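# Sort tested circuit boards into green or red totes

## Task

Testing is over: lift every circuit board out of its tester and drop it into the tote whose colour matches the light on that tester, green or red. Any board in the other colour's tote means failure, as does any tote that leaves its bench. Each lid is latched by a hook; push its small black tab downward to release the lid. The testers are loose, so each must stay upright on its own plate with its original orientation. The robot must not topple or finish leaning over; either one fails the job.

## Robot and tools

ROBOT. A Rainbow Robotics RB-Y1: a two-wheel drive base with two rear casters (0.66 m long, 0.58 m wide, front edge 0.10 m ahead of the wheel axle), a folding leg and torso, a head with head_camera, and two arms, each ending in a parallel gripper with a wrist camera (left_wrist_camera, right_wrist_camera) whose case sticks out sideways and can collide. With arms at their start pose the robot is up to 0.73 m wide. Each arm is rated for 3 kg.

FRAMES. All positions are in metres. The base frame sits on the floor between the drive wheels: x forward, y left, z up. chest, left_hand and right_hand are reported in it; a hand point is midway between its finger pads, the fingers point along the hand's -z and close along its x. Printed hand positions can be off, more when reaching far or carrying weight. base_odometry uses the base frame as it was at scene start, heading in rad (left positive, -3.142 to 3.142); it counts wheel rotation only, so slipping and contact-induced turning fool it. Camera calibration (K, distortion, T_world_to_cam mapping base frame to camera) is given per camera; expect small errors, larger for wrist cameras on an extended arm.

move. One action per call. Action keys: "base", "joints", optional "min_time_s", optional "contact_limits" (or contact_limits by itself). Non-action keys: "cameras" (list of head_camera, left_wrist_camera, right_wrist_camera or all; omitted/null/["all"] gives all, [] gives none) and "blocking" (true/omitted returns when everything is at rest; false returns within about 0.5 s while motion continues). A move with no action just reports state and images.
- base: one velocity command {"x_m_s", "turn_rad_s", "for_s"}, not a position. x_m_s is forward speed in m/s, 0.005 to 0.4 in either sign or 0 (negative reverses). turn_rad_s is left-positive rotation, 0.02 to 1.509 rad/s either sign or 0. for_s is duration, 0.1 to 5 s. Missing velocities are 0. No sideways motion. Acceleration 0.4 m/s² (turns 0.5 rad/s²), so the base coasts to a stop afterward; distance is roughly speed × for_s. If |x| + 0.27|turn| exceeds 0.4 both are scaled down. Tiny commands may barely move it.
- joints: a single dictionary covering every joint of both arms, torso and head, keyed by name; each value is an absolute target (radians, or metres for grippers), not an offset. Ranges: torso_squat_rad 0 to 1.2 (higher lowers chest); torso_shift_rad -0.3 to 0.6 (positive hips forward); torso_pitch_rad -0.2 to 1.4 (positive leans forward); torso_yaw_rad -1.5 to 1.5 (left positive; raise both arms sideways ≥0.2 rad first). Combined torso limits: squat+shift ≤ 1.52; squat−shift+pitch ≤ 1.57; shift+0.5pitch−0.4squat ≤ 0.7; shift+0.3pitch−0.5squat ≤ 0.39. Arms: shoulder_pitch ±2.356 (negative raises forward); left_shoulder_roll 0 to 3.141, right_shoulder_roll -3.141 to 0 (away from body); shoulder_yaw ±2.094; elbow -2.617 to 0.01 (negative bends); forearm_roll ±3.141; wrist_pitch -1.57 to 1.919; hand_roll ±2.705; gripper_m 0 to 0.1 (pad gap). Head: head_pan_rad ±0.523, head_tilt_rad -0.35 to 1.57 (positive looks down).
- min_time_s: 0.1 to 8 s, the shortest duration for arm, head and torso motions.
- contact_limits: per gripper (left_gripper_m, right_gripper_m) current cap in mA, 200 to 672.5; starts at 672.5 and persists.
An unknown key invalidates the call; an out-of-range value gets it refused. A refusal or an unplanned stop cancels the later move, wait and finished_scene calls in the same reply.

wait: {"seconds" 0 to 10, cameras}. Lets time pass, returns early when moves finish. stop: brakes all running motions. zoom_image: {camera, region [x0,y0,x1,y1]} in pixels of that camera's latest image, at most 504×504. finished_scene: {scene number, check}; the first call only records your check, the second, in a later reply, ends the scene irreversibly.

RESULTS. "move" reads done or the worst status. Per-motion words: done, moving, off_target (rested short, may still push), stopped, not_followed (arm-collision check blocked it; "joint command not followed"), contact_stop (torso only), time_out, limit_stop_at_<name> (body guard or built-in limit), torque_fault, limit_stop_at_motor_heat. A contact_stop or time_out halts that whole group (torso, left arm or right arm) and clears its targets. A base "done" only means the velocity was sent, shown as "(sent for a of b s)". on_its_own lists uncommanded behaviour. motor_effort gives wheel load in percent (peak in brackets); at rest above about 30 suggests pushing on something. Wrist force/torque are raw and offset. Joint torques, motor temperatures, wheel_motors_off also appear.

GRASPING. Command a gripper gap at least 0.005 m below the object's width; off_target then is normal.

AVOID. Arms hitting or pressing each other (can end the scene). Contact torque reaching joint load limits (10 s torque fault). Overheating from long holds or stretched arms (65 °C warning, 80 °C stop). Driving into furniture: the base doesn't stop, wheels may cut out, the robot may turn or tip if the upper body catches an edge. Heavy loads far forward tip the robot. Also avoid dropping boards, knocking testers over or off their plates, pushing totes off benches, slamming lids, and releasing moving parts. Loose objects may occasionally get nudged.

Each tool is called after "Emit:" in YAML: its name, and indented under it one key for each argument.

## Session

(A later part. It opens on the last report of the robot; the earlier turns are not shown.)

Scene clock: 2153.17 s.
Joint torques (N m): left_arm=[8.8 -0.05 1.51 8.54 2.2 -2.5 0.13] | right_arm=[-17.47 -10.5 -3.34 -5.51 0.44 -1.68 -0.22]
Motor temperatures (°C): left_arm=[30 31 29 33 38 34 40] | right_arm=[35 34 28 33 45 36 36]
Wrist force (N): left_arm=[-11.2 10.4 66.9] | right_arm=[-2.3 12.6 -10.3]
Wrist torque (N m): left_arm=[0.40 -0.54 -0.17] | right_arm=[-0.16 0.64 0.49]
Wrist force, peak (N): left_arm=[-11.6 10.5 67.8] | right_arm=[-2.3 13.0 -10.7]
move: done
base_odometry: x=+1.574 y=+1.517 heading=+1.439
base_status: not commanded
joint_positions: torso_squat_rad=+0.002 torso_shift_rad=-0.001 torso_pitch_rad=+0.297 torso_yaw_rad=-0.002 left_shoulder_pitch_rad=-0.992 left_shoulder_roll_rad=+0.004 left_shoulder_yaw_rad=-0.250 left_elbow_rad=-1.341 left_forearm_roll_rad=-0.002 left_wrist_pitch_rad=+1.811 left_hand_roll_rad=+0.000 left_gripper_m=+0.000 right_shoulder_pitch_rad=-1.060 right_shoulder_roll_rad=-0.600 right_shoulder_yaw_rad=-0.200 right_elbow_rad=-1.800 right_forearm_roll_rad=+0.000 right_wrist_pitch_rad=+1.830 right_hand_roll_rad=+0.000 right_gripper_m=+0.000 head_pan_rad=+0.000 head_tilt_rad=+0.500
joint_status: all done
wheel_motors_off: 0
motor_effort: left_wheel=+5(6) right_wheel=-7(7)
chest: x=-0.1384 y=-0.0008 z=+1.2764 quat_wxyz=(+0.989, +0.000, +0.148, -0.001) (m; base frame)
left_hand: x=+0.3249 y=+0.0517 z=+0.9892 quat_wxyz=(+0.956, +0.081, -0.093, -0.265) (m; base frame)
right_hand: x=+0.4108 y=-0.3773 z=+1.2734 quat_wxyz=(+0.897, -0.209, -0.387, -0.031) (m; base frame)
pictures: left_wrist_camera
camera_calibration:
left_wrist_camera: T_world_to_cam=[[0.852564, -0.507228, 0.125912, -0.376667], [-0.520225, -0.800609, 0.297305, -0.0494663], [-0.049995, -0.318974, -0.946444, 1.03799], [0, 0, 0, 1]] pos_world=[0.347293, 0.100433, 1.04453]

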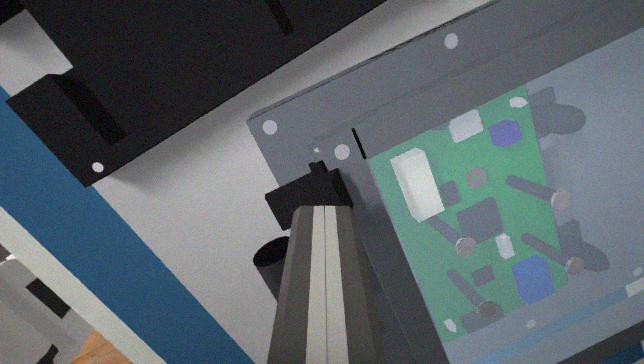

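Emit:
move:
  joints: {"left_shoulder_pitch_rad":-1.03}
  cameras: []

Emit:
move:
  base: {"x_m_s":-0.007,"for_s":1.0}
  joints: {"left_shoulder_roll_rad":0.012}
  cameras: []

Emit:
move:
  joints: {"left_shoulder_pitch_rad":-0.975}
  min_time_s: 2
  cameras: ["left_wrist_camera","head_camera"]

Emit:
zoom_image:
  camera: "left_wrist_camera"
  region: [240, 110, 440, 310]

Scene clock: 2161.30 s.
Joint torques (N m): left_arm=[-16.91 0.09 1.67 -6.81 0.04 -0.66 0.12] | right_arm=[-17.79 -10.77 -3.33 -5.52 0.49 -1.63 -0.21]
Motor temperatures (°C): left_arm=[30 31 29 33 38 34 40] | right_arm=[35 34 28 33 45 36 36]
Wrist force (N): left_arm=[-3.0 0.2 -10.3] | right_arm=[-2.0 12.7 -10.3]
Wrist torque (N m): left_arm=[-0.11 -0.52 -0.22] | right_arm=[-0.20 0.66 0.48]
Wrist force, peak (N): left_arm=[-11.4 10.4 67.4] | right_arm=[-2.1 12.9 -10.9]
move: done
base_odometry: x=+1.574 y=+1.517 heading=+1.439
base_status: not commanded
joint_positions: torso_squat_rad=+0.002 torso_shift_rad=+0.000 torso_pitch_rad=+0.300 torso_yaw_rad=-0.002 left_shoulder_pitch_rad=-1.030 left_shoulder_roll_rad=+0.004 left_shoulder_yaw_rad=-0.250 left_elbow_rad=-1.337 left_forearm_roll_rad=-0.001 left_wrist_pitch_rad=+1.810 left_hand_roll_rad=+0.000 left_gripper_m=+0.000 right_shoulder_pitch_rad=-1.060 right_shoulder_roll_rad=-0.600 right_shoulder_yaw_rad=-0.200 right_elbow_rad=-1.800 right_forearm_roll_rad=+0.000 right_wrist_pitch_rad=+1.830 right_hand_roll_rad=+0.000 right_gripper_m=+0.000 head_pan_rad=+0.000 head_tilt_rad=+0.500
joint_status: all done
wheel_motors_off: 0
motor_effort: left_wheel=+3(9) right_wheel=-4(10)
chest: x=-0.1367 y=-0.0008 z=+1.2761 quat_wxyz=(+0.989, +0.000, +0.149, -0.001) (m; base frame)
left_hand: x=+0.3362 y=+0.0449 z=+1.0033 quat_wxyz=(+0.953, +0.084, -0.108, -0.269) (m; base frame)
right_hand: x=+0.4125 y=-0.3773 z=+1.2716 quat_wxyz=(+0.898, -0.209, -0.386, -0.031) (m; base frame)
pictures: none
No camera images: "cameras" was empty.

Scene clock: 2162.60 s.
Joint torques (N m): left_arm=[-17.59 0.47 1.97 -7.14 -0.08 -0.7 0.05] | right_arm=[-17.84 -10.5 -3.1 -5.63 0.43 -1.68 -0.24]
Motor temperatures (°C): left_arm=[30 31 29 33 38 34 40] | right_arm=[35 34 28 33 45 36 36]
Wrist force (N): left_arm=[-3.2 0.0 -10.4] | right_arm=[-2.1 12.2 -10.1]
Wrist torque (N m): left_arm=[-0.09 -0.51 -0.22] | right_arm=[-0.13 0.64 0.48]
Wrist force, peak (N): left_arm=[-3.0 0.1 -10.8] | right_arm=[-2.1 13.1 -10.8]
move: done
base_odometry: x=+1.573 y=+1.510 heading=+1.439
base_status: done (sent for 1 of 1 s)
joint_positions: torso_squat_rad=+0.002 torso_shift_rad=+0.000 torso_pitch_rad=+0.300 torso_yaw_rad=-0.002 left_shoulder_pitch_rad=-1.030 left_shoulder_roll_rad=+0.012 left_shoulder_yaw_rad=-0.250 left_elbow_rad=-1.337 left_forearm_roll_rad=-0.001 left_wrist_pitch_rad=+1.810 left_hand_roll_rad=+0.000 left_gripper_m=+0.000 right_shoulder_pitch_rad=-1.060 right_shoulder_roll_rad=-0.600 right_shoulder_yaw_rad=-0.200 right_elbow_rad=-1.800 right_forearm_roll_rad=+0.000 right_wrist_pitch_rad=+1.830 right_hand_roll_rad=+0.000 right_gripper_m=+0.000 head_pan_rad=+0.000 head_tilt_rad=+0.500
joint_status: all done
wheel_motors_off: 0
motor_effort: left_wheel=+2(8) right_wheel=+3(14)
chest: x=-0.1367 y=-0.0008 z=+1.2761 quat_wxyz=(+0.989, +0.000, +0.149, -0.001) (m; base frame)
left_hand: x=+0.3378 y=+0.0492 z=+1.0033 quat_wxyz=(+0.954, +0.087, -0.108, -0.267) (m; base frame)
right_hand: x=+0.4125 y=-0.3773 z=+1.2715 quat_wxyz=(+0.898, -0.209, -0.386, -0.031) (m; base frame)
pictures: none
No camera images: "cameras" was empty.

Scene clock: 2164.90 s.
Joint torques (N m): left_arm=[14.35 3.76 1.59 12.27 0.67 -0.78 0.09] | right_arm=[-17.61 -10.45 -3.09 -5.43 0.43 -1.66 -0.21]
Motor temperatures (°C): left_arm=[30 31 29 33 38 34 40] | right_arm=[35 34 28 33 45 36 36]
Wrist force (N): left_arm=[-6.4 4.8 77.8] | right_arm=[-2.2 12.8 -10.4]
Wrist torque (N m): left_arm=[-0.01 -0.97 -0.27] | right_arm=[-0.19 0.64 0.49]
Wrist force, peak (N): left_arm=[-6.5 5.1 78.3] | right_arm=[-2.0 13.0 -10.6]
move: done
base_odometry: x=+1.573 y=+1.510 heading=+1.439
base_status: not commanded
joint_positions: torso_squat_rad=+0.002 torso_shift_rad=-0.001 torso_pitch_rad=+0.296 torso_yaw_rad=-0.002 left_shoulder_pitch_rad=-0.983 left_shoulder_roll_rad=+0.011 left_shoulder_yaw_rad=-0.250 left_elbow_rad=-1.342 left_forearm_roll_rad=-0.001 left_wrist_pitch_rad=+1.810 left_hand_roll_rad=+0.000 left_gripper_m=+0.000 right_shoulder_pitch_rad=-1.060 right_shoulder_roll_rad=-0.600 right_shoulder_yaw_rad=-0.200 right_elbow_rad=-1.800 right_forearm_roll_rad=+0.000 right_wrist_pitch_rad=+1.830 right_hand_roll_rad=+0.000 right_gripper_m=+0.000 head_pan_rad=+0.000 head_tilt_rad=+0.500
joint_status: all done
wheel_motors_off: 0
motor_effort: left_wheel=+1(3) right_wheel=+4(5)
chest: x=-0.1386 y=-0.0009 z=+1.2764 quat_wxyz=(+0.989, +0.000, +0.148, -0.001) (m; base frame)
left_hand: x=+0.3238 y=+0.0566 z=+0.9860 quat_wxyz=(+0.957, +0.084, -0.090, -0.262) (m; base frame)
right_hand: x=+0.4106 y=-0.3775 z=+1.2736 quat_wxyz=(+0.897, -0.209, -0.387, -0.031) (m; base frame)
pictures: head_camera, left_wrist_camera
camera_calibration:
head_camera: T_world_to_cam=[[0.0228372, -0.998782, 0.0437343, -0.0652697], [-0.686326, -0.0474715, -0.725743, 1.07886], [0.726935, -0.013442, -0.686575, 0.985216], [0, 0, 0, 1]] pos_world=[0.0257551, -0.000731683, 1.46226]
left_wrist_camera: T_world_to_cam=[[0.856401, -0.502375, 0.119153, -0.367715], [-0.513639, -0.805519, 0.295491, -0.0451284], [-0.0524672, -0.31426, -0.947886, 1.03842], [0, 0, 0, 1]] pos_world=[0.346215, 0.10525, 1.04145]

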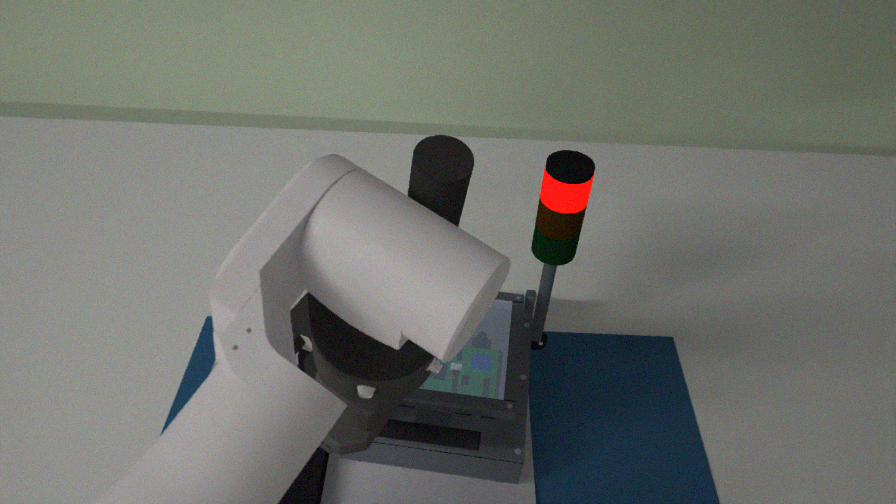

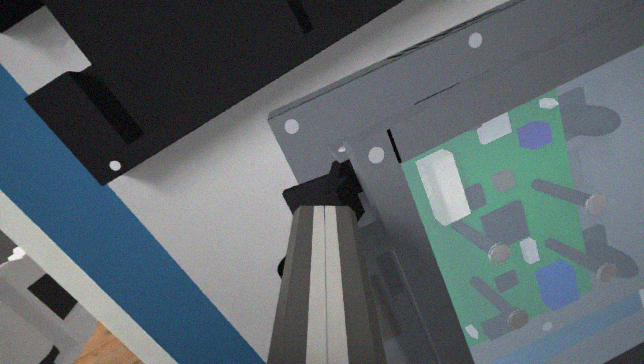

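Scaled by 2.520 from the camera's 644x364 image, which has a finer 920x520 frame.

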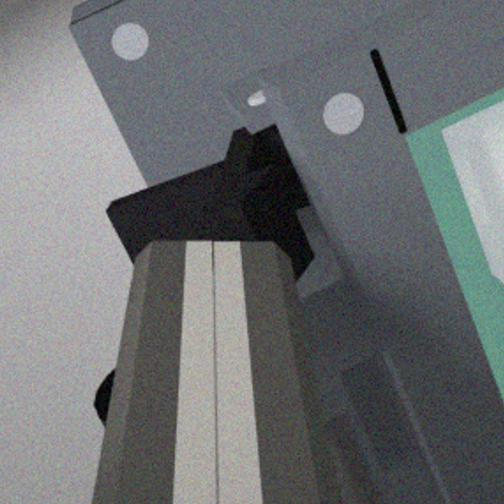

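Emit:
move:
  joints: {"left_shoulder_pitch_rad":-1.06,"left_wrist_pitch_rad":1.895}
  cameras: ["left_wrist_camera"]

Emit:
move:
  joints: {"left_shoulder_roll_rad":0.25}
  cameras: []

Emit:
move:
  joints: {"left_shoulder_roll_rad":0.6,"left_shoulder_yaw_rad":0.2,"left_elbow_rad":-1.8,"left_wrist_pitch_rad":1.83}
  cameras: ["head_camera"]

Emit:
zoom_image:
  camera: "head_camera"
  region: [290, 250, 590, 490]

Scene clock: 2177.73 s.
Joint torques (N m): left_arm=[-17.28 1.53 1.87 -6.78 0.04 -0.15 0.12] | right_arm=[-17.84 -10.77 -3.58 -5.48 0.53 -1.62 -0.21]
Motor temperatures (°C): left_arm=[30 31 29 33 38 34 40] | right_arm=[35 34 28 33 45 36 36]
Wrist force (N): left_arm=[-2.7 0.2 -10.6] | right_arm=[-2.2 12.6 -10.4]
Wrist torque (N m): left_arm=[-0.13 -0.51 -0.23] | right_arm=[-0.17 0.63 0.48]
Wrist force, peak (N): left_arm=[-6.4 5.1 78.0] | right_arm=[-1.9 13.1 -10.9]
move: done
base_odometry: x=+1.573 y=+1.510 heading=+1.439
base_status: not commanded
joint_positions: torso_squat_rad=+0.002 torso_shift_rad=+0.000 torso_pitch_rad=+0.300 torso_yaw_rad=-0.002 left_shoulder_pitch_rad=-1.060 left_shoulder_roll_rad=+0.012 left_shoulder_yaw_rad=-0.250 left_elbow_rad=-1.337 left_forearm_roll_rad=-0.001 left_wrist_pitch_rad=+1.895 left_hand_roll_rad=+0.000 left_gripper_m=+0.000 right_shoulder_pitch_rad=-1.060 right_shoulder_roll_rad=-0.600 right_shoulder_yaw_rad=-0.200 right_elbow_rad=-1.800 right_forearm_roll_rad=+0.000 right_wrist_pitch_rad=+1.830 right_hand_roll_rad=+0.000 right_gripper_m=+0.000 head_pan_rad=+0.000 head_tilt_rad=+0.500
joint_status: all done
wheel_motors_off: 0
motor_effort: left_wheel=-1(6) right_wheel=-2(6)
chest: x=-0.1367 y=-0.0008 z=+1.2761 quat_wxyz=(+0.989, +0.000, +0.149, -0.001) (m; base frame)
left_hand: x=+0.3294 y=+0.0539 z=+1.0138 quat_wxyz=(+0.955, +0.100, -0.082, -0.266) (m; base frame)
right_hand: x=+0.4125 y=-0.3773 z=+1.2715 quat_wxyz=(+0.898, -0.209, -0.386, -0.031) (m; base frame)
pictures: left_wrist_camera
camera_calibration:
left_wrist_camera: T_world_to_cam=[[0.854482, -0.510636, 0.0954545, -0.352057], [-0.516013, -0.813129, 0.269353, -0.0249738], [-0.0599243, -0.279413, -0.958299, 1.0754], [0, 0, 0, 1]] pos_world=[0.352383, 0.100402, 1.07089]

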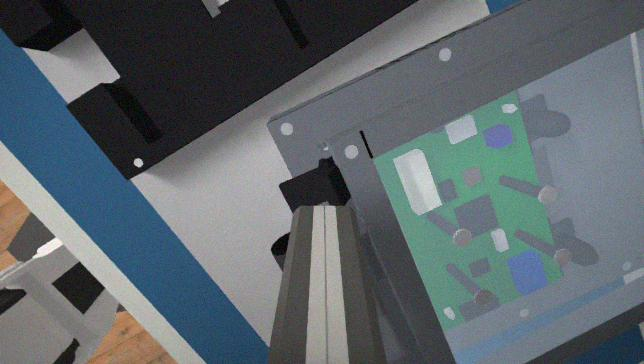

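Scene clock: 2178.60 s.
Joint torques (N m): left_arm=[-18.55 3.33 3.4 -6.69 -0.34 -0.14 0.11] | right_arm=[-17.78 -10.9 -3.33 -5.5 0.53 -1.62 -0.22]
Motor temperatures (°C): left_arm=[30 31 29 33 38 34 40] | right_arm=[36 34 28 33 45 36 36]
Wrist force (N): left_arm=[-2.7 -0.9 -10.4] | right_arm=[-2.1 12.5 -10.4]
Wrist torque (N m): left_arm=[-0.03 -0.51 -0.21] | right_arm=[-0.14 0.63 0.49]
Wrist force, peak (N): left_arm=[-2.7 0.5 -10.9] | right_arm=[-2.3 12.9 -10.6]
move: done
base_odometry: x=+1.573 y=+1.510 heading=+1.439
base_status: not commanded
joint_positions: torso_squat_rad=+0.002 torso_shift_rad=+0.000 torso_pitch_rad=+0.300 torso_yaw_rad=-0.002 left_shoulder_pitch_rad=-1.060 left_shoulder_roll_rad=+0.250 left_shoulder_yaw_rad=-0.250 left_elbow_rad=-1.337 left_forearm_roll_rad=-0.001 left_wrist_pitch_rad=+1.895 left_hand_roll_rad=+0.000 left_gripper_m=+0.000 right_shoulder_pitch_rad=-1.060 right_shoulder_roll_rad=-0.600 right_shoulder_yaw_rad=-0.200 right_elbow_rad=-1.800 right_forearm_roll_rad=+0.000 right_wrist_pitch_rad=+1.830 right_hand_roll_rad=+0.000 right_gripper_m=+0.000 head_pan_rad=+0.000 head_tilt_rad=+0.500
joint_status: all done
wheel_motors_off: 0
motor_effort: left_wheel=-2(3) right_wheel=-1(2)
chest: x=-0.1367 y=-0.0007 z=+1.2761 quat_wxyz=(+0.989, +0.000, +0.149, -0.001) (m; base frame)
left_hand: x=+0.3687 y=+0.1809 z=+1.0297 quat_wxyz=(+0.957, +0.195, -0.086, -0.195) (m; base frame)
right_hand: x=+0.4125 y=-0.3772 z=+1.2716 quat_wxyz=(+0.898, -0.209, -0.386, -0.031) (m; base frame)
pictures: none
No camera images: "cameras" was empty.

Scene clock: 2179.87 s.
Joint torques (N m): left_arm=[-16.98 9.3 2.53 -5.06 -0.26 -1.49 0.02] | right_arm=[-17.54 -10.76 -3.48 -5.6 0.52 -1.64 -0.26]
Motor temperatures (°C): left_arm=[30 31 29 33 38 34 40] | right_arm=[36 34 28 33 45 36 36]
Wrist force (N): left_arm=[-6.5 -0.3 -8.6] | right_arm=[-2.0 12.5 -10.5]
Wrist torque (N m): left_arm=[-0.08 -0.71 -0.21] | right_arm=[-0.17 0.66 0.49]
Wrist force, peak (N): left_arm=[-4.0 -1.4 -11.1] | right_arm=[-2.2 13.1 -10.3]
move: done
base_odometry: x=+1.573 y=+1.510 heading=+1.439
base_status: not commanded
joint_positions: torso_squat_rad=+0.002 torso_shift_rad=+0.000 torso_pitch_rad=+0.300 torso_yaw_rad=-0.002 left_shoulder_pitch_rad=-1.060 left_shoulder_roll_rad=+0.600 left_shoulder_yaw_rad=+0.200 left_elbow_rad=-1.800 left_forearm_roll_rad=-0.001 left_wrist_pitch_rad=+1.830 left_hand_roll_rad=+0.000 left_gripper_m=+0.000 right_shoulder_pitch_rad=-1.060 right_shoulder_roll_rad=-0.600 right_shoulder_yaw_rad=-0.200 right_elbow_rad=-1.800 right_forearm_roll_rad=+0.000 right_wrist_pitch_rad=+1.830 right_hand_roll_rad=+0.000 right_gripper_m=+0.000 head_pan_rad=+0.000 head_tilt_rad=+0.500
joint_status: all done
wheel_motors_off: 0
motor_effort: left_wheel=-1(3) right_wheel=+1(2)
chest: x=-0.1367 y=-0.0008 z=+1.2761 quat_wxyz=(+0.989, +0.000, +0.149, -0.001) (m; base frame)
left_hand: x=+0.4137 y=+0.3742 z=+1.2719 quat_wxyz=(+0.898, +0.209, -0.386, +0.029) (m; base frame)
right_hand: x=+0.4125 y=-0.3773 z=+1.2715 quat_wxyz=(+0.898, -0.209, -0.386, -0.031) (m; base frame)
pictures: head_camera
camera_calibration:
head_camera: T_world_to_cam=[[0.0230256, -0.998774, 0.0438217, -0.0652862], [-0.688712, -0.0476201, -0.72347, 1.07675], [0.724669, -0.0135222, -0.688964, 0.986352], [0, 0, 0, 1]] pos_world=[0.0282927, -0.000593658, 1.46142]

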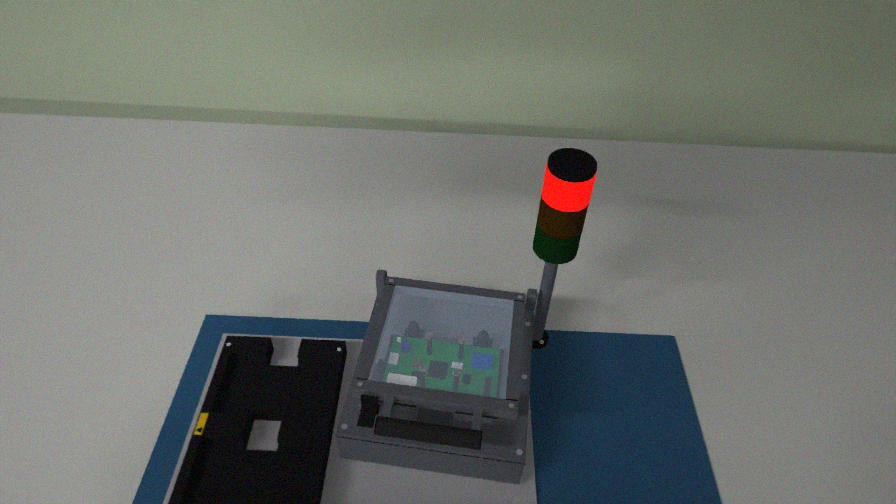

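Scaled by 1.680 from the camera's 896x504 image, which has a finer 1280x720 frame.

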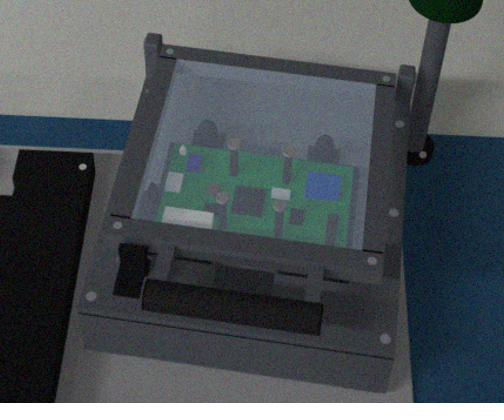

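Emit:
move:
  joints: {"right_shoulder_pitch_rad":0.04,"right_shoulder_roll_rad":-0.05,"right_shoulder_yaw_rad":0,"right_elbow_rad":-2.045,"right_wrist_pitch_rad":0.4}
  cameras: []

Emit:
move:
  joints: {"right_shoulder_pitch_rad":0.0,"right_shoulder_yaw_rad":0.44,"right_elbow_rad":-1.86,"right_wrist_pitch_rad":0.2}
  cameras: []

Emit:
move:
  joints: {"right_shoulder_pitch_rad":-0.03,"right_elbow_rad":-1.71}
  min_time_s: 1
  cameras: ["right_wrist_camera"]

Emit:
move:
  joints: {"right_shoulder_pitch_rad":-0.14,"right_elbow_rad":-1.617}
  min_time_s: 1.5
  cameras: ["right_wrist_camera"]

Scene clock: 2193.07 s.
Joint torques (N m): left_arm=[-16.95 9.44 2.91 -5.4 -0.43 -1.4 0.03] | right_arm=[-5.95 -0.5 -0.88 -10.13 0.04 -1.78 -0.24]
Motor temperatures (°C): left_arm=[30 31 29 33 38 34 40] | right_arm=[36 34 28 33 45 36 36]
Wrist force (N): left_arm=[-6.0 -0.6 -8.4] | right_arm=[-3.8 11.1 -8.2]
Wrist torque (N m): left_arm=[-0.07 -0.67 -0.22] | right_arm=[-0.15 0.52 0.45]
Wrist force, peak (N): left_arm=[-6.6 -0.5 -8.8] | right_arm=[-2.0 12.9 -10.6]
move: done
base_odometry: x=+1.573 y=+1.510 heading=+1.439
base_status: not commanded
joint_positions: torso_squat_rad=+0.002 torso_shift_rad=+0.000 torso_pitch_rad=+0.300 torso_yaw_rad=-0.002 left_shoulder_pitch_rad=-1.060 left_shoulder_roll_rad=+0.600 left_shoulder_yaw_rad=+0.200 left_elbow_rad=-1.800 left_forearm_roll_rad=-0.001 left_wrist_pitch_rad=+1.830 left_hand_roll_rad=+0.000 left_gripper_m=+0.000 right_shoulder_pitch_rad=+0.040 right_shoulder_roll_rad=-0.050 right_shoulder_yaw_rad=+0.000 right_elbow_rad=-2.045 right_forearm_roll_rad=+0.000 right_wrist_pitch_rad=+0.400 right_hand_roll_rad=+0.000 right_gripper_m=+0.000 head_pan_rad=+0.000 head_tilt_rad=+0.500
joint_status: all done
wheel_motors_off: 0
motor_effort: left_wheel=-1(3) right_wheel=+0(3)
chest: x=-0.1366 y=-0.0008 z=+1.2761 quat_wxyz=(+0.989, +0.000, +0.149, -0.001) (m; base frame)
left_hand: x=+0.4138 y=+0.3741 z=+1.2718 quat_wxyz=(+0.898, +0.209, -0.386, +0.029) (m; base frame)
right_hand: x=+0.3048 y=-0.2368 z=+1.0262 quat_wxyz=(+0.794, -0.020, -0.608, +0.016) (m; base frame)
pictures: none
No camera images: "cameras" was empty.

Scene clock: 2194.17 s.
Joint torques (N m): left_arm=[-16.98 9.51 2.77 -5.28 -0.41 -1.42 0.05] | right_arm=[-6.24 4.54 0.03 -9.31 0.06 -1.94 -0.17]
Motor temperatures (°C): left_arm=[30 31 29 33 38 34 40] | right_arm=[36 34 28 33 45 36 36]
Wrist force (N): left_arm=[-6.2 -0.9 -8.7] | right_arm=[-4.0 10.3 -7.9]
Wrist torque (N m): left_arm=[-0.02 -0.69 -0.23] | right_arm=[-0.09 0.50 0.44]
Wrist force, peak (N): left_arm=[-6.3 -0.9 -9.0] | right_arm=[-4.2 11.5 -8.4]
move: done
base_odometry: x=+1.573 y=+1.510 heading=+1.439
base_status: not commanded
joint_positions: torso_squat_rad=+0.002 torso_shift_rad=+0.000 torso_pitch_rad=+0.300 torso_yaw_rad=-0.002 left_shoulder_pitch_rad=-1.060 left_shoulder_roll_rad=+0.600 left_shoulder_yaw_rad=+0.200 left_elbow_rad=-1.800 left_forearm_roll_rad=-0.001 left_wrist_pitch_rad=+1.830 left_hand_roll_rad=+0.000 left_gripper_m=+0.000 right_shoulder_pitch_rad=+0.000 right_shoulder_roll_rad=-0.050 right_shoulder_yaw_rad=+0.440 right_elbow_rad=-1.860 right_forearm_roll_rad=+0.000 right_wrist_pitch_rad=+0.200 right_hand_roll_rad=+0.000 right_gripper_m=+0.000 head_pan_rad=+0.000 head_tilt_rad=+0.500
joint_status: all done
wheel_motors_off: 0
motor_effort: left_wheel=-1(2) right_wheel=+1(2)
chest: x=-0.1366 y=-0.0008 z=+1.2761 quat_wxyz=(+0.989, +0.000, +0.149, -0.001) (m; base frame)
left_hand: x=+0.4138 y=+0.3741 z=+1.2718 quat_wxyz=(+0.898, +0.209, -0.386, +0.029) (m; base frame)
right_hand: x=+0.2662 y=-0.0129 z=+1.0022 quat_wxyz=(+0.762, +0.167, -0.609, +0.141) (m; base frame)
pictures: none
No camera images: "cameras" was empty.

Scene clock: 2195.47 s.
Joint torques (N m): left_arm=[-16.89 9.29 2.82 -5.33 -0.36 -1.44 0.06] | right_arm=[-7 4.49 0.1 -9.06 -0.06 -1.91 -0.18]
Motor temperatures (°C): left_arm=[30 31 29 33 38 34 40] | right_arm=[35 34 28 33 45 36 36]
Wrist force (N): left_arm=[-6.1 -0.6 -8.6] | right_arm=[-3.5 10.5 -8.4]
Wrist torque (N m): left_arm=[-0.05 -0.68 -0.22] | right_arm=[-0.09 0.54 0.46]
Wrist force, peak (N): left_arm=[-6.2 -0.6 -8.9] | right_arm=[-4.1 10.6 -8.6]
move: done
base_odometry: x=+1.573 y=+1.510 heading=+1.439
base_status: not commanded
joint_positions: torso_squat_rad=+0.002 torso_shift_rad=+0.000 torso_pitch_rad=+0.300 torso_yaw_rad=-0.002 left_shoulder_pitch_rad=-1.060 left_shoulder_roll_rad=+0.600 left_shoulder_yaw_rad=+0.200 left_elbow_rad=-1.800 left_forearm_roll_rad=-0.001 left_wrist_pitch_rad=+1.830 left_hand_roll_rad=+0.000 left_gripper_m=+0.000 right_shoulder_pitch_rad=-0.030 right_shoulder_roll_rad=-0.050 right_shoulder_yaw_rad=+0.440 right_elbow_rad=-1.710 right_forearm_roll_rad=+0.000 right_wrist_pitch_rad=+0.200 right_hand_roll_rad=+0.000 right_gripper_m=+0.000 head_pan_rad=+0.000 head_tilt_rad=+0.500
joint_status: all done
wheel_motors_off: 0
motor_effort: left_wheel=-1(2) right_wheel=+0(2)
chest: x=-0.1366 y=-0.0008 z=+1.2761 quat_wxyz=(+0.989, +0.000, +0.149, -0.001) (m; base frame)
left_hand: x=+0.4138 y=+0.3741 z=+1.2718 quat_wxyz=(+0.898, +0.209, -0.386, +0.029) (m; base frame)
right_hand: x=+0.2578 y=-0.0099 z=+0.9422 quat_wxyz=(+0.797, +0.158, -0.561, +0.158) (m; base frame)
pictures: right_wrist_camera
camera_calibration:
right_wrist_camera: T_world_to_cam=[[-0.313745, -0.0495681, -0.948213, 0.976286], [-0.756662, 0.61634, 0.218145, 0.0288652], [0.573608, 0.785919, -0.23088, 0.149134], [0, 0, 0, 1]] pos_world=[0.242601, -0.086605, 0.953862]

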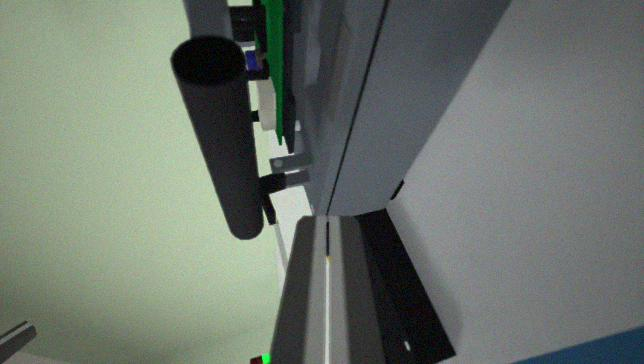

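Scene clock: 2197.27 s.
Joint torques (N m): left_arm=[-16.92 9.64 2.84 -5.32 -0.42 -1.43 -0.01] | right_arm=[-8.73 4.73 -0.15 -8.56 -0.04 -1.95 -0.19]
Motor temperatures (°C): left_arm=[30 31 29 33 38 34 40] | right_arm=[35 34 28 33 45 36 36]
Wrist force (N): left_arm=[-6.2 -0.6 -8.7] | right_arm=[-4.3 10.5 -8.3]
Wrist torque (N m): left_arm=[-0.04 -0.70 -0.20] | right_arm=[-0.10 0.44 0.46]
Wrist force, peak (N): left_arm=[-6.4 -0.8 -8.8] | right_arm=[-4.0 10.7 -8.6]
move: done
base_odometry: x=+1.573 y=+1.510 heading=+1.439
base_status: not commanded
joint_positions: torso_squat_rad=+0.002 torso_shift_rad=+0.000 torso_pitch_rad=+0.300 torso_yaw_rad=-0.002 left_shoulder_pitch_rad=-1.060 left_shoulder_roll_rad=+0.600 left_shoulder_yaw_rad=+0.200 left_elbow_rad=-1.800 left_forearm_roll_rad=-0.001 left_wrist_pitch_rad=+1.830 left_hand_roll_rad=+0.000 left_gripper_m=+0.000 right_shoulder_pitch_rad=-0.140 right_shoulder_roll_rad=-0.050 right_shoulder_yaw_rad=+0.440 right_elbow_rad=-1.617 right_forearm_roll_rad=+0.000 right_wrist_pitch_rad=+0.200 right_hand_roll_rad=+0.000 right_gripper_m=+0.000 head_pan_rad=+0.000 head_tilt_rad=+0.500
joint_status: all done
wheel_motors_off: 0
motor_effort: left_wheel=-1(3) right_wheel=+1(2)
chest: x=-0.1366 y=-0.0008 z=+1.2761 quat_wxyz=(+0.989, +0.000, +0.149, -0.001) (m; base frame)
left_hand: x=+0.4138 y=+0.3741 z=+1.2718 quat_wxyz=(+0.898, +0.209, -0.386, +0.029) (m; base frame)
right_hand: x=+0.2802 y=+0.0048 z=+0.9406 quat_wxyz=(+0.790, +0.156, -0.564, +0.185) (m; base frame)
pictures: right_wrist_camera
camera_calibration:
right_wrist_camera: T_world_to_cam=[[-0.291338, -0.09129, -0.952254, 0.980252], [-0.785595, 0.59084, 0.183707, 0.0776596], [0.545859, 0.801608, -0.243851, 0.144294], [0, 0, 0, 1]] pos_world=[0.26783, -0.072064, 0.954369]

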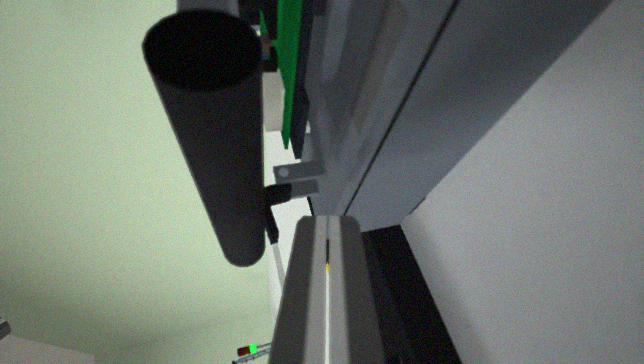

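Wide gap now. Insert ~.03, then lift.

Emit:
move:
  joints: {"right_shoulder_pitch_rad":-0.23,"right_elbow_rad":-1.56}
  min_time_s: 1.5
  cameras: []

Emit:
move:
  joints: {"right_shoulder_pitch_rad":-0.28,"right_elbow_rad":-1.62}
  min_time_s: 1.5
  cameras: ["right_wrist_camera","head_camera"]

Scene clock: 2203.77 s.
Joint torques (N m): left_arm=[-16.98 9.63 3.02 -5.4 -0.37 -1.52 0.03] | right_arm=[-13.09 5 -0.55 -11.2 0.01 -3.17 -0.11]
Motor temperatures (°C): left_arm=[30 31 29 33 38 34 40] | right_arm=[35 34 28 33 45 36 36]
Wrist force (N): left_arm=[-6.5 -0.8 -8.5] | right_arm=[-9.5 11.9 -7.1]
Wrist torque (N m): left_arm=[-0.02 -0.72 -0.19] | right_arm=[-0.11 0.50 0.41]
Wrist force, peak (N): left_arm=[-6.5 -0.6 -8.8] | right_arm=[-9.5 11.9 -7.1]
move: done
base_odometry: x=+1.573 y=+1.510 heading=+1.439
base_status: not commanded
joint_positions: torso_squat_rad=+0.002 torso_shift_rad=+0.000 torso_pitch_rad=+0.300 torso_yaw_rad=-0.002 left_shoulder_pitch_rad=-1.060 left_shoulder_roll_rad=+0.600 left_shoulder_yaw_rad=+0.200 left_elbow_rad=-1.800 left_forearm_roll_rad=-0.001 left_wrist_pitch_rad=+1.830 left_hand_roll_rad=+0.000 left_gripper_m=+0.000 right_shoulder_pitch_rad=-0.229 right_shoulder_roll_rad=-0.050 right_shoulder_yaw_rad=+0.440 right_elbow_rad=-1.560 right_forearm_roll_rad=+0.000 right_wrist_pitch_rad=+0.200 right_hand_roll_rad=+0.000 right_gripper_m=+0.000 head_pan_rad=+0.000 head_tilt_rad=+0.500
joint_status: all done
wheel_motors_off: 0
motor_effort: left_wheel=+0(3) right_wheel=+1(2)
chest: x=-0.1366 y=-0.0008 z=+1.2761 quat_wxyz=(+0.989, +0.000, +0.149, -0.001) (m; base frame)
left_hand: x=+0.4138 y=+0.3741 z=+1.2718 quat_wxyz=(+0.898, +0.209, -0.386, +0.029) (m; base frame)
right_hand: x=+0.3007 y=+0.0171 z=+0.9494 quat_wxyz=(+0.779, +0.153, -0.572, +0.205) (m; base frame)
pictures: none
No camera images: "cameras" was empty.

Scene clock: 2205.57 s.
Joint torques (N m): left_arm=[-17.03 9.25 2.88 -5.19 -0.35 -1.45 0.13] | right_arm=[-13.03 5.11 -0.77 -12.16 0.01 -3.14 -0.17]
Motor temperatures (°C): left_arm=[30 31 29 33 38 34 40] | right_arm=[35 34 28 33 45 36 36]
Wrist force (N): left_arm=[-6.3 -0.5 -8.5] | right_arm=[-8.0 10.5 -7.2]
Wrist torque (N m): left_arm=[-0.06 -0.71 -0.23] | right_arm=[-0.13 0.53 0.40]
Wrist force, peak (N): left_arm=[-6.4 -0.5 -8.8] | right_arm=[-9.5 11.9 -6.7]
move: done
base_odometry: x=+1.573 y=+1.510 heading=+1.439
base_status: not commanded
joint_positions: torso_squat_rad=+0.002 torso_shift_rad=+0.000 torso_pitch_rad=+0.300 torso_yaw_rad=-0.002 left_shoulder_pitch_rad=-1.060 left_shoulder_roll_rad=+0.600 left_shoulder_yaw_rad=+0.200 left_elbow_rad=-1.800 left_forearm_roll_rad=-0.001 left_wrist_pitch_rad=+1.830 left_hand_roll_rad=+0.000 left_gripper_m=+0.000 right_shoulder_pitch_rad=-0.279 right_shoulder_roll_rad=-0.050 right_shoulder_yaw_rad=+0.440 right_elbow_rad=-1.619 right_forearm_roll_rad=+0.000 right_wrist_pitch_rad=+0.200 right_hand_roll_rad=+0.000 right_gripper_m=+0.000 head_pan_rad=+0.000 head_tilt_rad=+0.500
joint_status: all done
wheel_motors_off: 0
motor_effort: left_wheel=+0(2) right_wheel=+1(2)
chest: x=-0.1366 y=-0.0008 z=+1.2761 quat_wxyz=(+0.989, +0.000, +0.149, -0.001) (m; base frame)
left_hand: x=+0.4138 y=+0.3741 z=+1.2718 quat_wxyz=(+0.898, +0.209, -0.386, +0.029) (m; base frame)
right_hand: x=+0.3198 y=+0.0291 z=+0.9992 quat_wxyz=(+0.745, +0.162, -0.613, +0.209) (m; base frame)
pictures: head_camera, right_wrist_camera
camera_calibration:
head_camera: T_world_to_cam=[[0.0230025, -0.998775, 0.0438086, -0.065284], [-0.688777, -0.0475934, -0.723409, 1.07669], [0.724608, -0.0135342, -0.689028, 0.986389], [0, 0, 0, 1]] pos_world=[0.0283525, -0.000610923, 1.46139]
right_wrist_camera: T_world_to_cam=[[-0.15852, -0.0871809, -0.983499, 1.03841], [-0.829492, 0.552049, 0.0847612, 0.197717], [0.53555, 0.829241, -0.159826, 0.0360503], [0, 0, 0, 1]] pos_world=[0.309307, -0.0485139, 1.01028]

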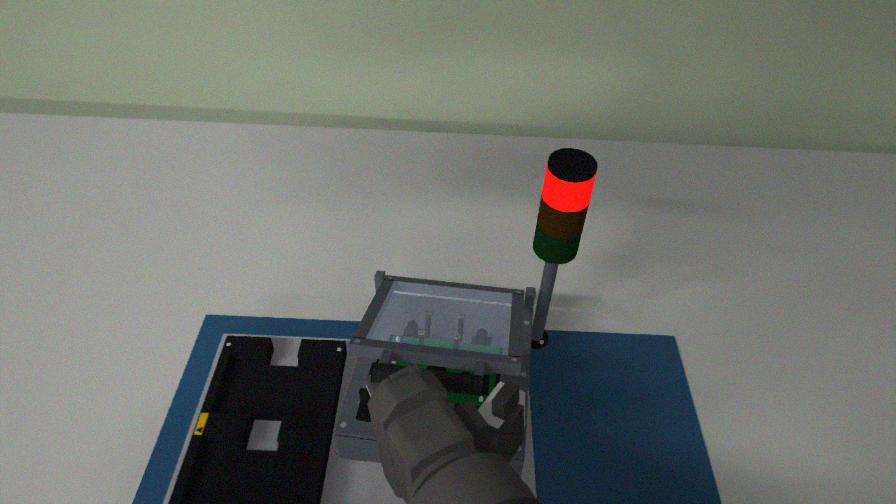

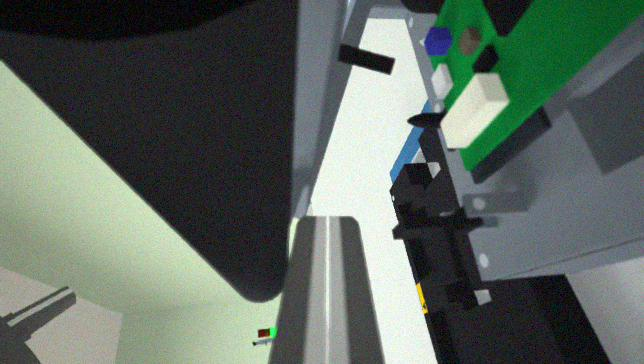

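Emit:
move:
  joints: {"right_shoulder_pitch_rad":-0.34,"right_elbow_rad":-1.75,"right_wrist_pitch_rad":0.4}
  min_time_s: 1.5
  cameras: ["head_camera","right_wrist_camera"]

Scene clock: 2239.50 s.
Joint torques (N m): left_arm=[-16.84 9.52 2.85 -5.28 -0.34 -1.44 0.02] | right_arm=[-13.38 5.09 -0.93 -11.9 0.02 -2.83 -0.16]
Motor temperatures (°C): left_arm=[30 31 29 33 38 34 40] | right_arm=[35 33 28 34 45 36 36]
Wrist force (N): left_arm=[-6.2 -0.5 -8.7] | right_arm=[-7.4 12.5 -7.5]
Wrist torque (N m): left_arm=[-0.07 -0.70 -0.21] | right_arm=[-0.10 0.55 0.44]
Wrist force, peak (N): left_arm=[-6.4 -0.6 -8.9] | right_arm=[-7.5 12.5 -8.2]
move: done
base_odometry: x=+1.573 y=+1.510 heading=+1.439
base_status: not commanded
joint_positions: torso_squat_rad=+0.002 torso_shift_rad=+0.000 torso_pitch_rad=+0.300 torso_yaw_rad=-0.002 left_shoulder_pitch_rad=-1.060 left_shoulder_roll_rad=+0.600 left_shoulder_yaw_rad=+0.200 left_elbow_rad=-1.800 left_forearm_roll_rad=-0.001 left_wrist_pitch_rad=+1.830 left_hand_roll_rad=+0.000 left_gripper_m=+0.000 right_shoulder_pitch_rad=-0.339 right_shoulder_roll_rad=-0.050 right_shoulder_yaw_rad=+0.440 right_elbow_rad=-1.750 right_forearm_roll_rad=+0.000 right_wrist_pitch_rad=+0.400 right_hand_roll_rad=+0.000 right_gripper_m=+0.000 head_pan_rad=+0.000 head_tilt_rad=+0.500
joint_status: all done
wheel_motors_off: 0
motor_effort: left_wheel=-1(2) right_wheel=+0(2)
chest: x=-0.1366 y=-0.0008 z=+1.2761 quat_wxyz=(+0.989, +0.000, +0.149, -0.001) (m; base frame)
left_hand: x=+0.4138 y=+0.3741 z=+1.2718 quat_wxyz=(+0.898, +0.209, -0.386, +0.029) (m; base frame)
right_hand: x=+0.3312 y=+0.0388 z=+1.0433 quat_wxyz=(+0.747, +0.156, -0.607, +0.224) (m; base frame)
pictures: head_camera, right_wrist_camera
camera_calibration:
head_camera: T_world_to_cam=[[0.0230025, -0.998775, 0.0438087, -0.065284], [-0.688777, -0.0475935, -0.723409, 1.07669], [0.724608, -0.0135342, -0.689028, 0.986389], [0, 0, 0, 1]] pos_world=[0.0283524, -0.000610866, 1.46139]
right_wrist_camera: T_world_to_cam=[[-0.159899, -0.119557, -0.979867, 1.08235], [-0.838916, 0.539602, 0.0710591, 0.215986], [0.520243, 0.833388, -0.18658, 0.0616874], [0, 0, 0, 1]] pos_world=[0.322169, -0.0385527, 1.05673]

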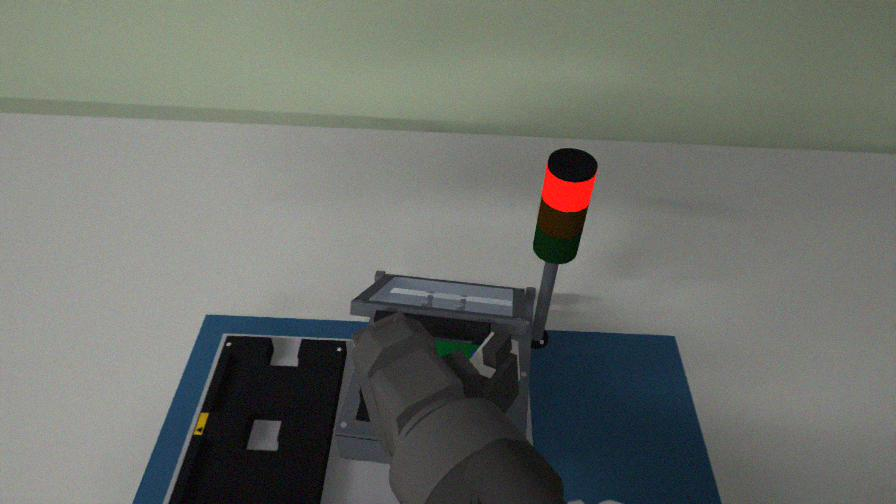

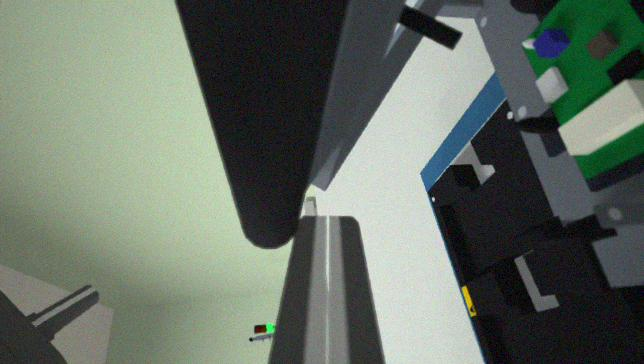

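Lid about 45°+. Continue.

Emit:
move:
  joints: {"right_shoulder_pitch_rad":-0.46,"right_elbow_rad":-1.86,"right_wrist_pitch_rad":0.6}
  min_time_s: 1.5
  cameras: []

Emit:
move:
  joints: {"right_shoulder_pitch_rad":-0.64,"right_elbow_rad":-1.86,"right_wrist_pitch_rad":0.66}
  min_time_s: 1.8
  cameras: ["head_camera","right_wrist_camera"]

Scene clock: 2245.83 s.
Joint torques (N m): left_arm=[-16.88 9.41 3.2 -5.27 -0.4 -1.48 0.04] | right_arm=[-13.12 4.94 -2.33 -9.91 0.23 -1.72 -0.17]
Motor temperatures (°C): left_arm=[30 31 29 33 38 34 40] | right_arm=[35 33 28 34 45 36 36]
Wrist force (N): left_arm=[-6.2 -0.7 -8.6] | right_arm=[-3.8 11.1 -8.0]
Wrist torque (N m): left_arm=[-0.06 -0.69 -0.23] | right_arm=[-0.11 0.51 0.44]
Wrist force, peak (N): left_arm=[-6.2 -0.7 -9.0] | right_arm=[-5.6 15.3 -7.0]
move: done
base_odometry: x=+1.573 y=+1.510 heading=+1.439
base_status: not commanded
joint_positions: torso_squat_rad=+0.002 torso_shift_rad=+0.000 torso_pitch_rad=+0.300 torso_yaw_rad=-0.002 left_shoulder_pitch_rad=-1.060 left_shoulder_roll_rad=+0.600 left_shoulder_yaw_rad=+0.200 left_elbow_rad=-1.800 left_forearm_roll_rad=-0.001 left_wrist_pitch_rad=+1.830 left_hand_roll_rad=+0.000 left_gripper_m=+0.000 right_shoulder_pitch_rad=-0.460 right_shoulder_roll_rad=-0.050 right_shoulder_yaw_rad=+0.440 right_elbow_rad=-1.860 right_forearm_roll_rad=+0.000 right_wrist_pitch_rad=+0.600 right_hand_roll_rad=+0.000 right_gripper_m=+0.000 head_pan_rad=+0.000 head_tilt_rad=+0.500
joint_status: all done
wheel_motors_off: 0
motor_effort: left_wheel=+0(2) right_wheel=+0(2)
chest: x=-0.1366 y=-0.0008 z=+1.2761 quat_wxyz=(+0.989, +0.000, +0.149, -0.001) (m; base frame)
left_hand: x=+0.4138 y=+0.3741 z=+1.2718 quat_wxyz=(+0.898, +0.209, -0.386, +0.029) (m; base frame)
right_hand: x=+0.3442 y=+0.0555 z=+1.1056 quat_wxyz=(+0.734, +0.148, -0.614, +0.251) (m; base frame)
pictures: none
No camera images: "cameras" was empty.

Scene clock: 2247.93 s.
Joint torques (N m): left_arm=[-16.92 9.51 2.95 -5.27 -0.42 -1.42 -0.02] | right_arm=[-15.11 4.28 -3.11 -9.5 0.32 -1.78 -0.19]
Motor temperatures (°C): left_arm=[30 31 29 33 38 34 40] | right_arm=[35 33 28 34 45 36 36]
Wrist force (N): left_arm=[-6.3 -0.5 -8.6] | right_arm=[-3.8 11.8 -7.5]
Wrist torque (N m): left_arm=[-0.08 -0.70 -0.20] | right_arm=[-0.17 0.51 0.46]
Wrist force, peak (N): left_arm=[-6.5 -0.6 -8.8] | right_arm=[-4.3 11.7 -7.7]
move: done
base_odometry: x=+1.573 y=+1.510 heading=+1.439
base_status: not commanded
joint_positions: torso_squat_rad=+0.002 torso_shift_rad=+0.000 torso_pitch_rad=+0.300 torso_yaw_rad=-0.002 left_shoulder_pitch_rad=-1.060 left_shoulder_roll_rad=+0.600 left_shoulder_yaw_rad=+0.200 left_elbow_rad=-1.800 left_forearm_roll_rad=-0.001 left_wrist_pitch_rad=+1.830 left_hand_roll_rad=+0.000 left_gripper_m=+0.000 right_shoulder_pitch_rad=-0.640 right_shoulder_roll_rad=-0.050 right_shoulder_yaw_rad=+0.440 right_elbow_rad=-1.860 right_forearm_roll_rad=+0.000 right_wrist_pitch_rad=+0.660 right_hand_roll_rad=+0.000 right_gripper_m=+0.000 head_pan_rad=+0.000 head_tilt_rad=+0.500
joint_status: all done
wheel_motors_off: 0
motor_effort: left_wheel=-1(3) right_wheel=+0(3)
chest: x=-0.1366 y=-0.0008 z=+1.2761 quat_wxyz=(+0.989, +0.000, +0.149, -0.001) (m; base frame)
left_hand: x=+0.4138 y=+0.3741 z=+1.2718 quat_wxyz=(+0.898, +0.209, -0.386, +0.029) (m; base frame)
right_hand: x=+0.3622 y=+0.0841 z=+1.1764 quat_wxyz=(+0.690, +0.143, -0.651, +0.282) (m; base frame)
pictures: head_camera, right_wrist_camera
camera_calibration:
head_camera: T_world_to_cam=[[0.0230039, -0.998775, 0.0438082, -0.0652832], [-0.688777, -0.0475941, -0.723409, 1.07669], [0.724608, -0.0135328, -0.689028, 0.986389], [0, 0, 0, 1]] pos_world=[0.0283522, -0.000610798, 1.46139]
right_wrist_camera: T_world_to_cam=[[0.00909996, -0.178069, -0.983976, 1.17163], [-0.879005, 0.467701, -0.0927683, 0.421416], [0.476726, 0.865764, -0.152267, 0.00537703], [0, 0, 0, 1]] pos_world=[0.357201, 0.0068794, 1.19277]

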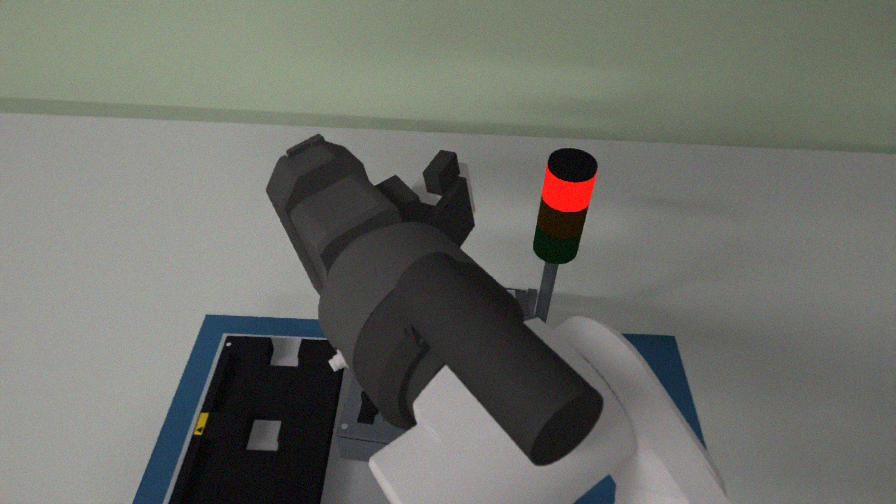

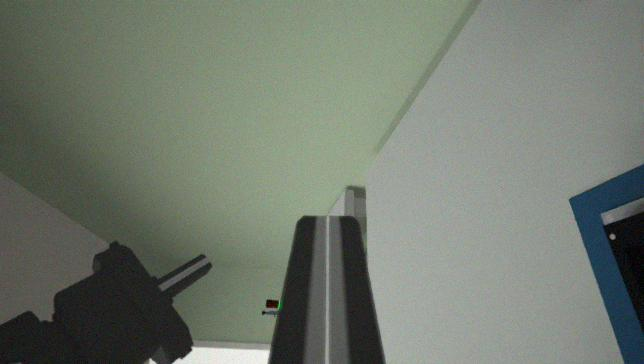

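Emit:
move:
  joints: {"right_shoulder_pitch_rad":-0.97,"right_elbow_rad":-1.65}
  min_time_s: 2.2
  cameras: ["head_camera"]

Emit:
move:
  joints: {"right_shoulder_pitch_rad":-0.75,"right_elbow_rad":-2.3,"right_shoulder_yaw_rad":0}
  min_time_s: 1.5
  cameras: ["head_camera"]

Scene clock: 2255.93 s.
Joint torques (N m): left_arm=[-16.96 9.62 3.07 -5.32 -0.43 -1.5 0.05] | right_arm=[-18.93 2.73 -4.13 -7.8 0.39 -1.74 -0.19]
Motor temperatures (°C): left_arm=[30 31 29 33 38 34 40] | right_arm=[35 33 28 34 45 36 36]
Wrist force (N): left_arm=[-6.3 -0.6 -8.6] | right_arm=[-3.9 12.7 -6.8]
Wrist torque (N m): left_arm=[-0.05 -0.71 -0.22] | right_arm=[-0.23 0.50 0.47]
Wrist force, peak (N): left_arm=[-6.5 -0.6 -9.0] | right_arm=[-3.9 13.0 -7.2]
move: done
base_odometry: x=+1.573 y=+1.510 heading=+1.439
base_status: not commanded
joint_positions: torso_squat_rad=+0.002 torso_shift_rad=+0.000 torso_pitch_rad=+0.300 torso_yaw_rad=-0.002 left_shoulder_pitch_rad=-1.060 left_shoulder_roll_rad=+0.600 left_shoulder_yaw_rad=+0.200 left_elbow_rad=-1.800 left_forearm_roll_rad=-0.001 left_wrist_pitch_rad=+1.830 left_hand_roll_rad=+0.000 left_gripper_m=+0.000 right_shoulder_pitch_rad=-0.970 right_shoulder_roll_rad=-0.050 right_shoulder_yaw_rad=+0.440 right_elbow_rad=-1.650 right_forearm_roll_rad=+0.000 right_wrist_pitch_rad=+0.660 right_hand_roll_rad=+0.000 right_gripper_m=+0.000 head_pan_rad=+0.000 head_tilt_rad=+0.500
joint_status: all done
wheel_motors_off: 0
motor_effort: left_wheel=-1(2) right_wheel=+0(3)
chest: x=-0.1366 y=-0.0008 z=+1.2761 quat_wxyz=(+0.989, +0.000, +0.149, -0.001) (m; base frame)
left_hand: x=+0.4138 y=+0.3741 z=+1.2718 quat_wxyz=(+0.898, +0.209, -0.386, +0.029) (m; base frame)
right_hand: x=+0.4012 y=+0.1351 z=+1.2476 quat_wxyz=(+0.638, +0.108, -0.683, +0.340) (m; base frame)
pictures: head_camera
camera_calibration:
head_camera: T_world_to_cam=[[0.0230043, -0.998775, 0.0438079, -0.065283], [-0.688777, -0.0475941, -0.72341, 1.07669], [0.724608, -0.0135323, -0.689028, 0.986389], [0, 0, 0, 1]] pos_world=[0.0283522, -0.000610936, 1.46139]

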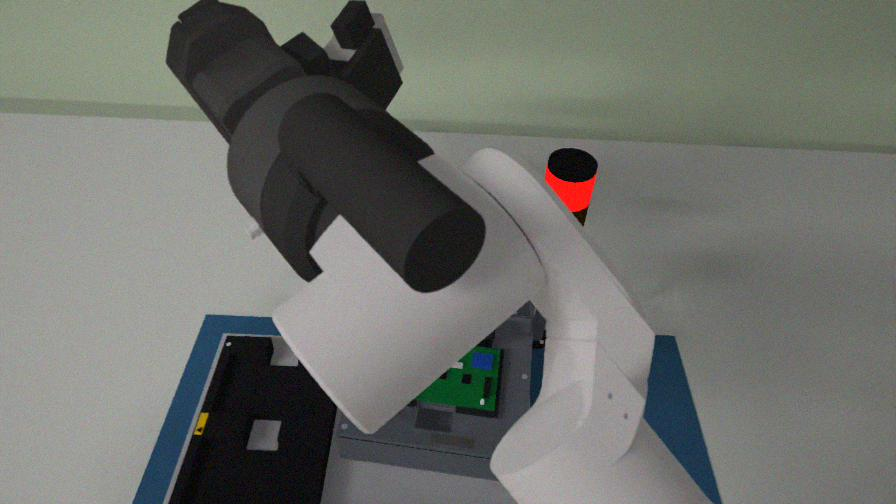

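Scene clock: 2257.73 s.
Joint torques (N m): left_arm=[-17.05 9.5 3.03 -5.2 -0.39 -1.48 0.07] | right_arm=[-12.89 -0.66 -1.17 -6.16 0.04 -1.66 -0.08]
Motor temperatures (°C): left_arm=[30 31 29 33 38 34 40] | right_arm=[35 33 28 34 45 36 36]
Wrist force (N): left_arm=[-6.3 -0.7 -8.8] | right_arm=[-3.5 11.2 -3.9]
Wrist torque (N m): left_arm=[-0.03 -0.70 -0.21] | right_arm=[-0.18 0.53 0.44]
Wrist force, peak (N): left_arm=[-6.4 -0.5 -8.9] | right_arm=[-3.8 13.1 -7.3]
move: done
base_odometry: x=+1.573 y=+1.510 heading=+1.439
base_status: not commanded
joint_positions: torso_squat_rad=+0.002 torso_shift_rad=+0.000 torso_pitch_rad=+0.300 torso_yaw_rad=-0.002 left_shoulder_pitch_rad=-1.060 left_shoulder_roll_rad=+0.600 left_shoulder_yaw_rad=+0.200 left_elbow_rad=-1.800 left_forearm_roll_rad=-0.001 left_wrist_pitch_rad=+1.830 left_hand_roll_rad=+0.000 left_gripper_m=+0.000 right_shoulder_pitch_rad=-0.750 right_shoulder_roll_rad=-0.050 right_shoulder_yaw_rad=+0.000 right_elbow_rad=-2.300 right_forearm_roll_rad=+0.000 right_wrist_pitch_rad=+0.660 right_hand_roll_rad=+0.000 right_gripper_m=+0.000 head_pan_rad=+0.000 head_tilt_rad=+0.500
joint_status: all done
wheel_motors_off: 0
motor_effort: left_wheel=+0(2) right_wheel=+1(3)
chest: x=-0.1366 y=-0.0008 z=+1.2761 quat_wxyz=(+0.989, +0.000, +0.149, -0.001) (m; base frame)
left_hand: x=+0.4138 y=+0.3741 z=+1.2718 quat_wxyz=(+0.898, +0.209, -0.386, +0.029) (m; base frame)
right_hand: x=+0.3514 y=-0.1071 z=+1.4366 quat_wxyz=(+0.513, +0.082, -0.850, +0.085) (m; base frame)
pictures: head_camera
camera_calibration:
head_camera: T_world_to_cam=[[0.0230034, -0.998775, 0.0438048, -0.0652801], [-0.688777, -0.0475913, -0.72341, 1.07669], [0.724608, -0.0135308, -0.689028, 0.986389], [0, 0, 0, 1]] pos_world=[0.0283522, -0.000612629, 1.46139]

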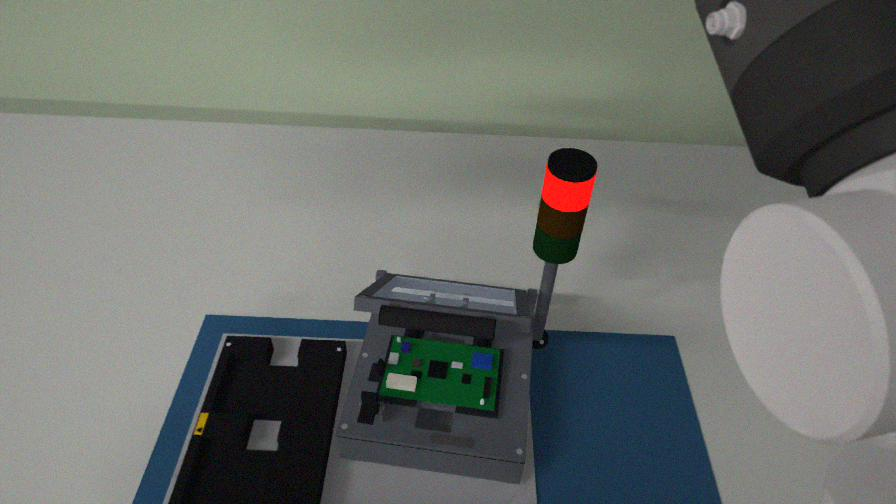

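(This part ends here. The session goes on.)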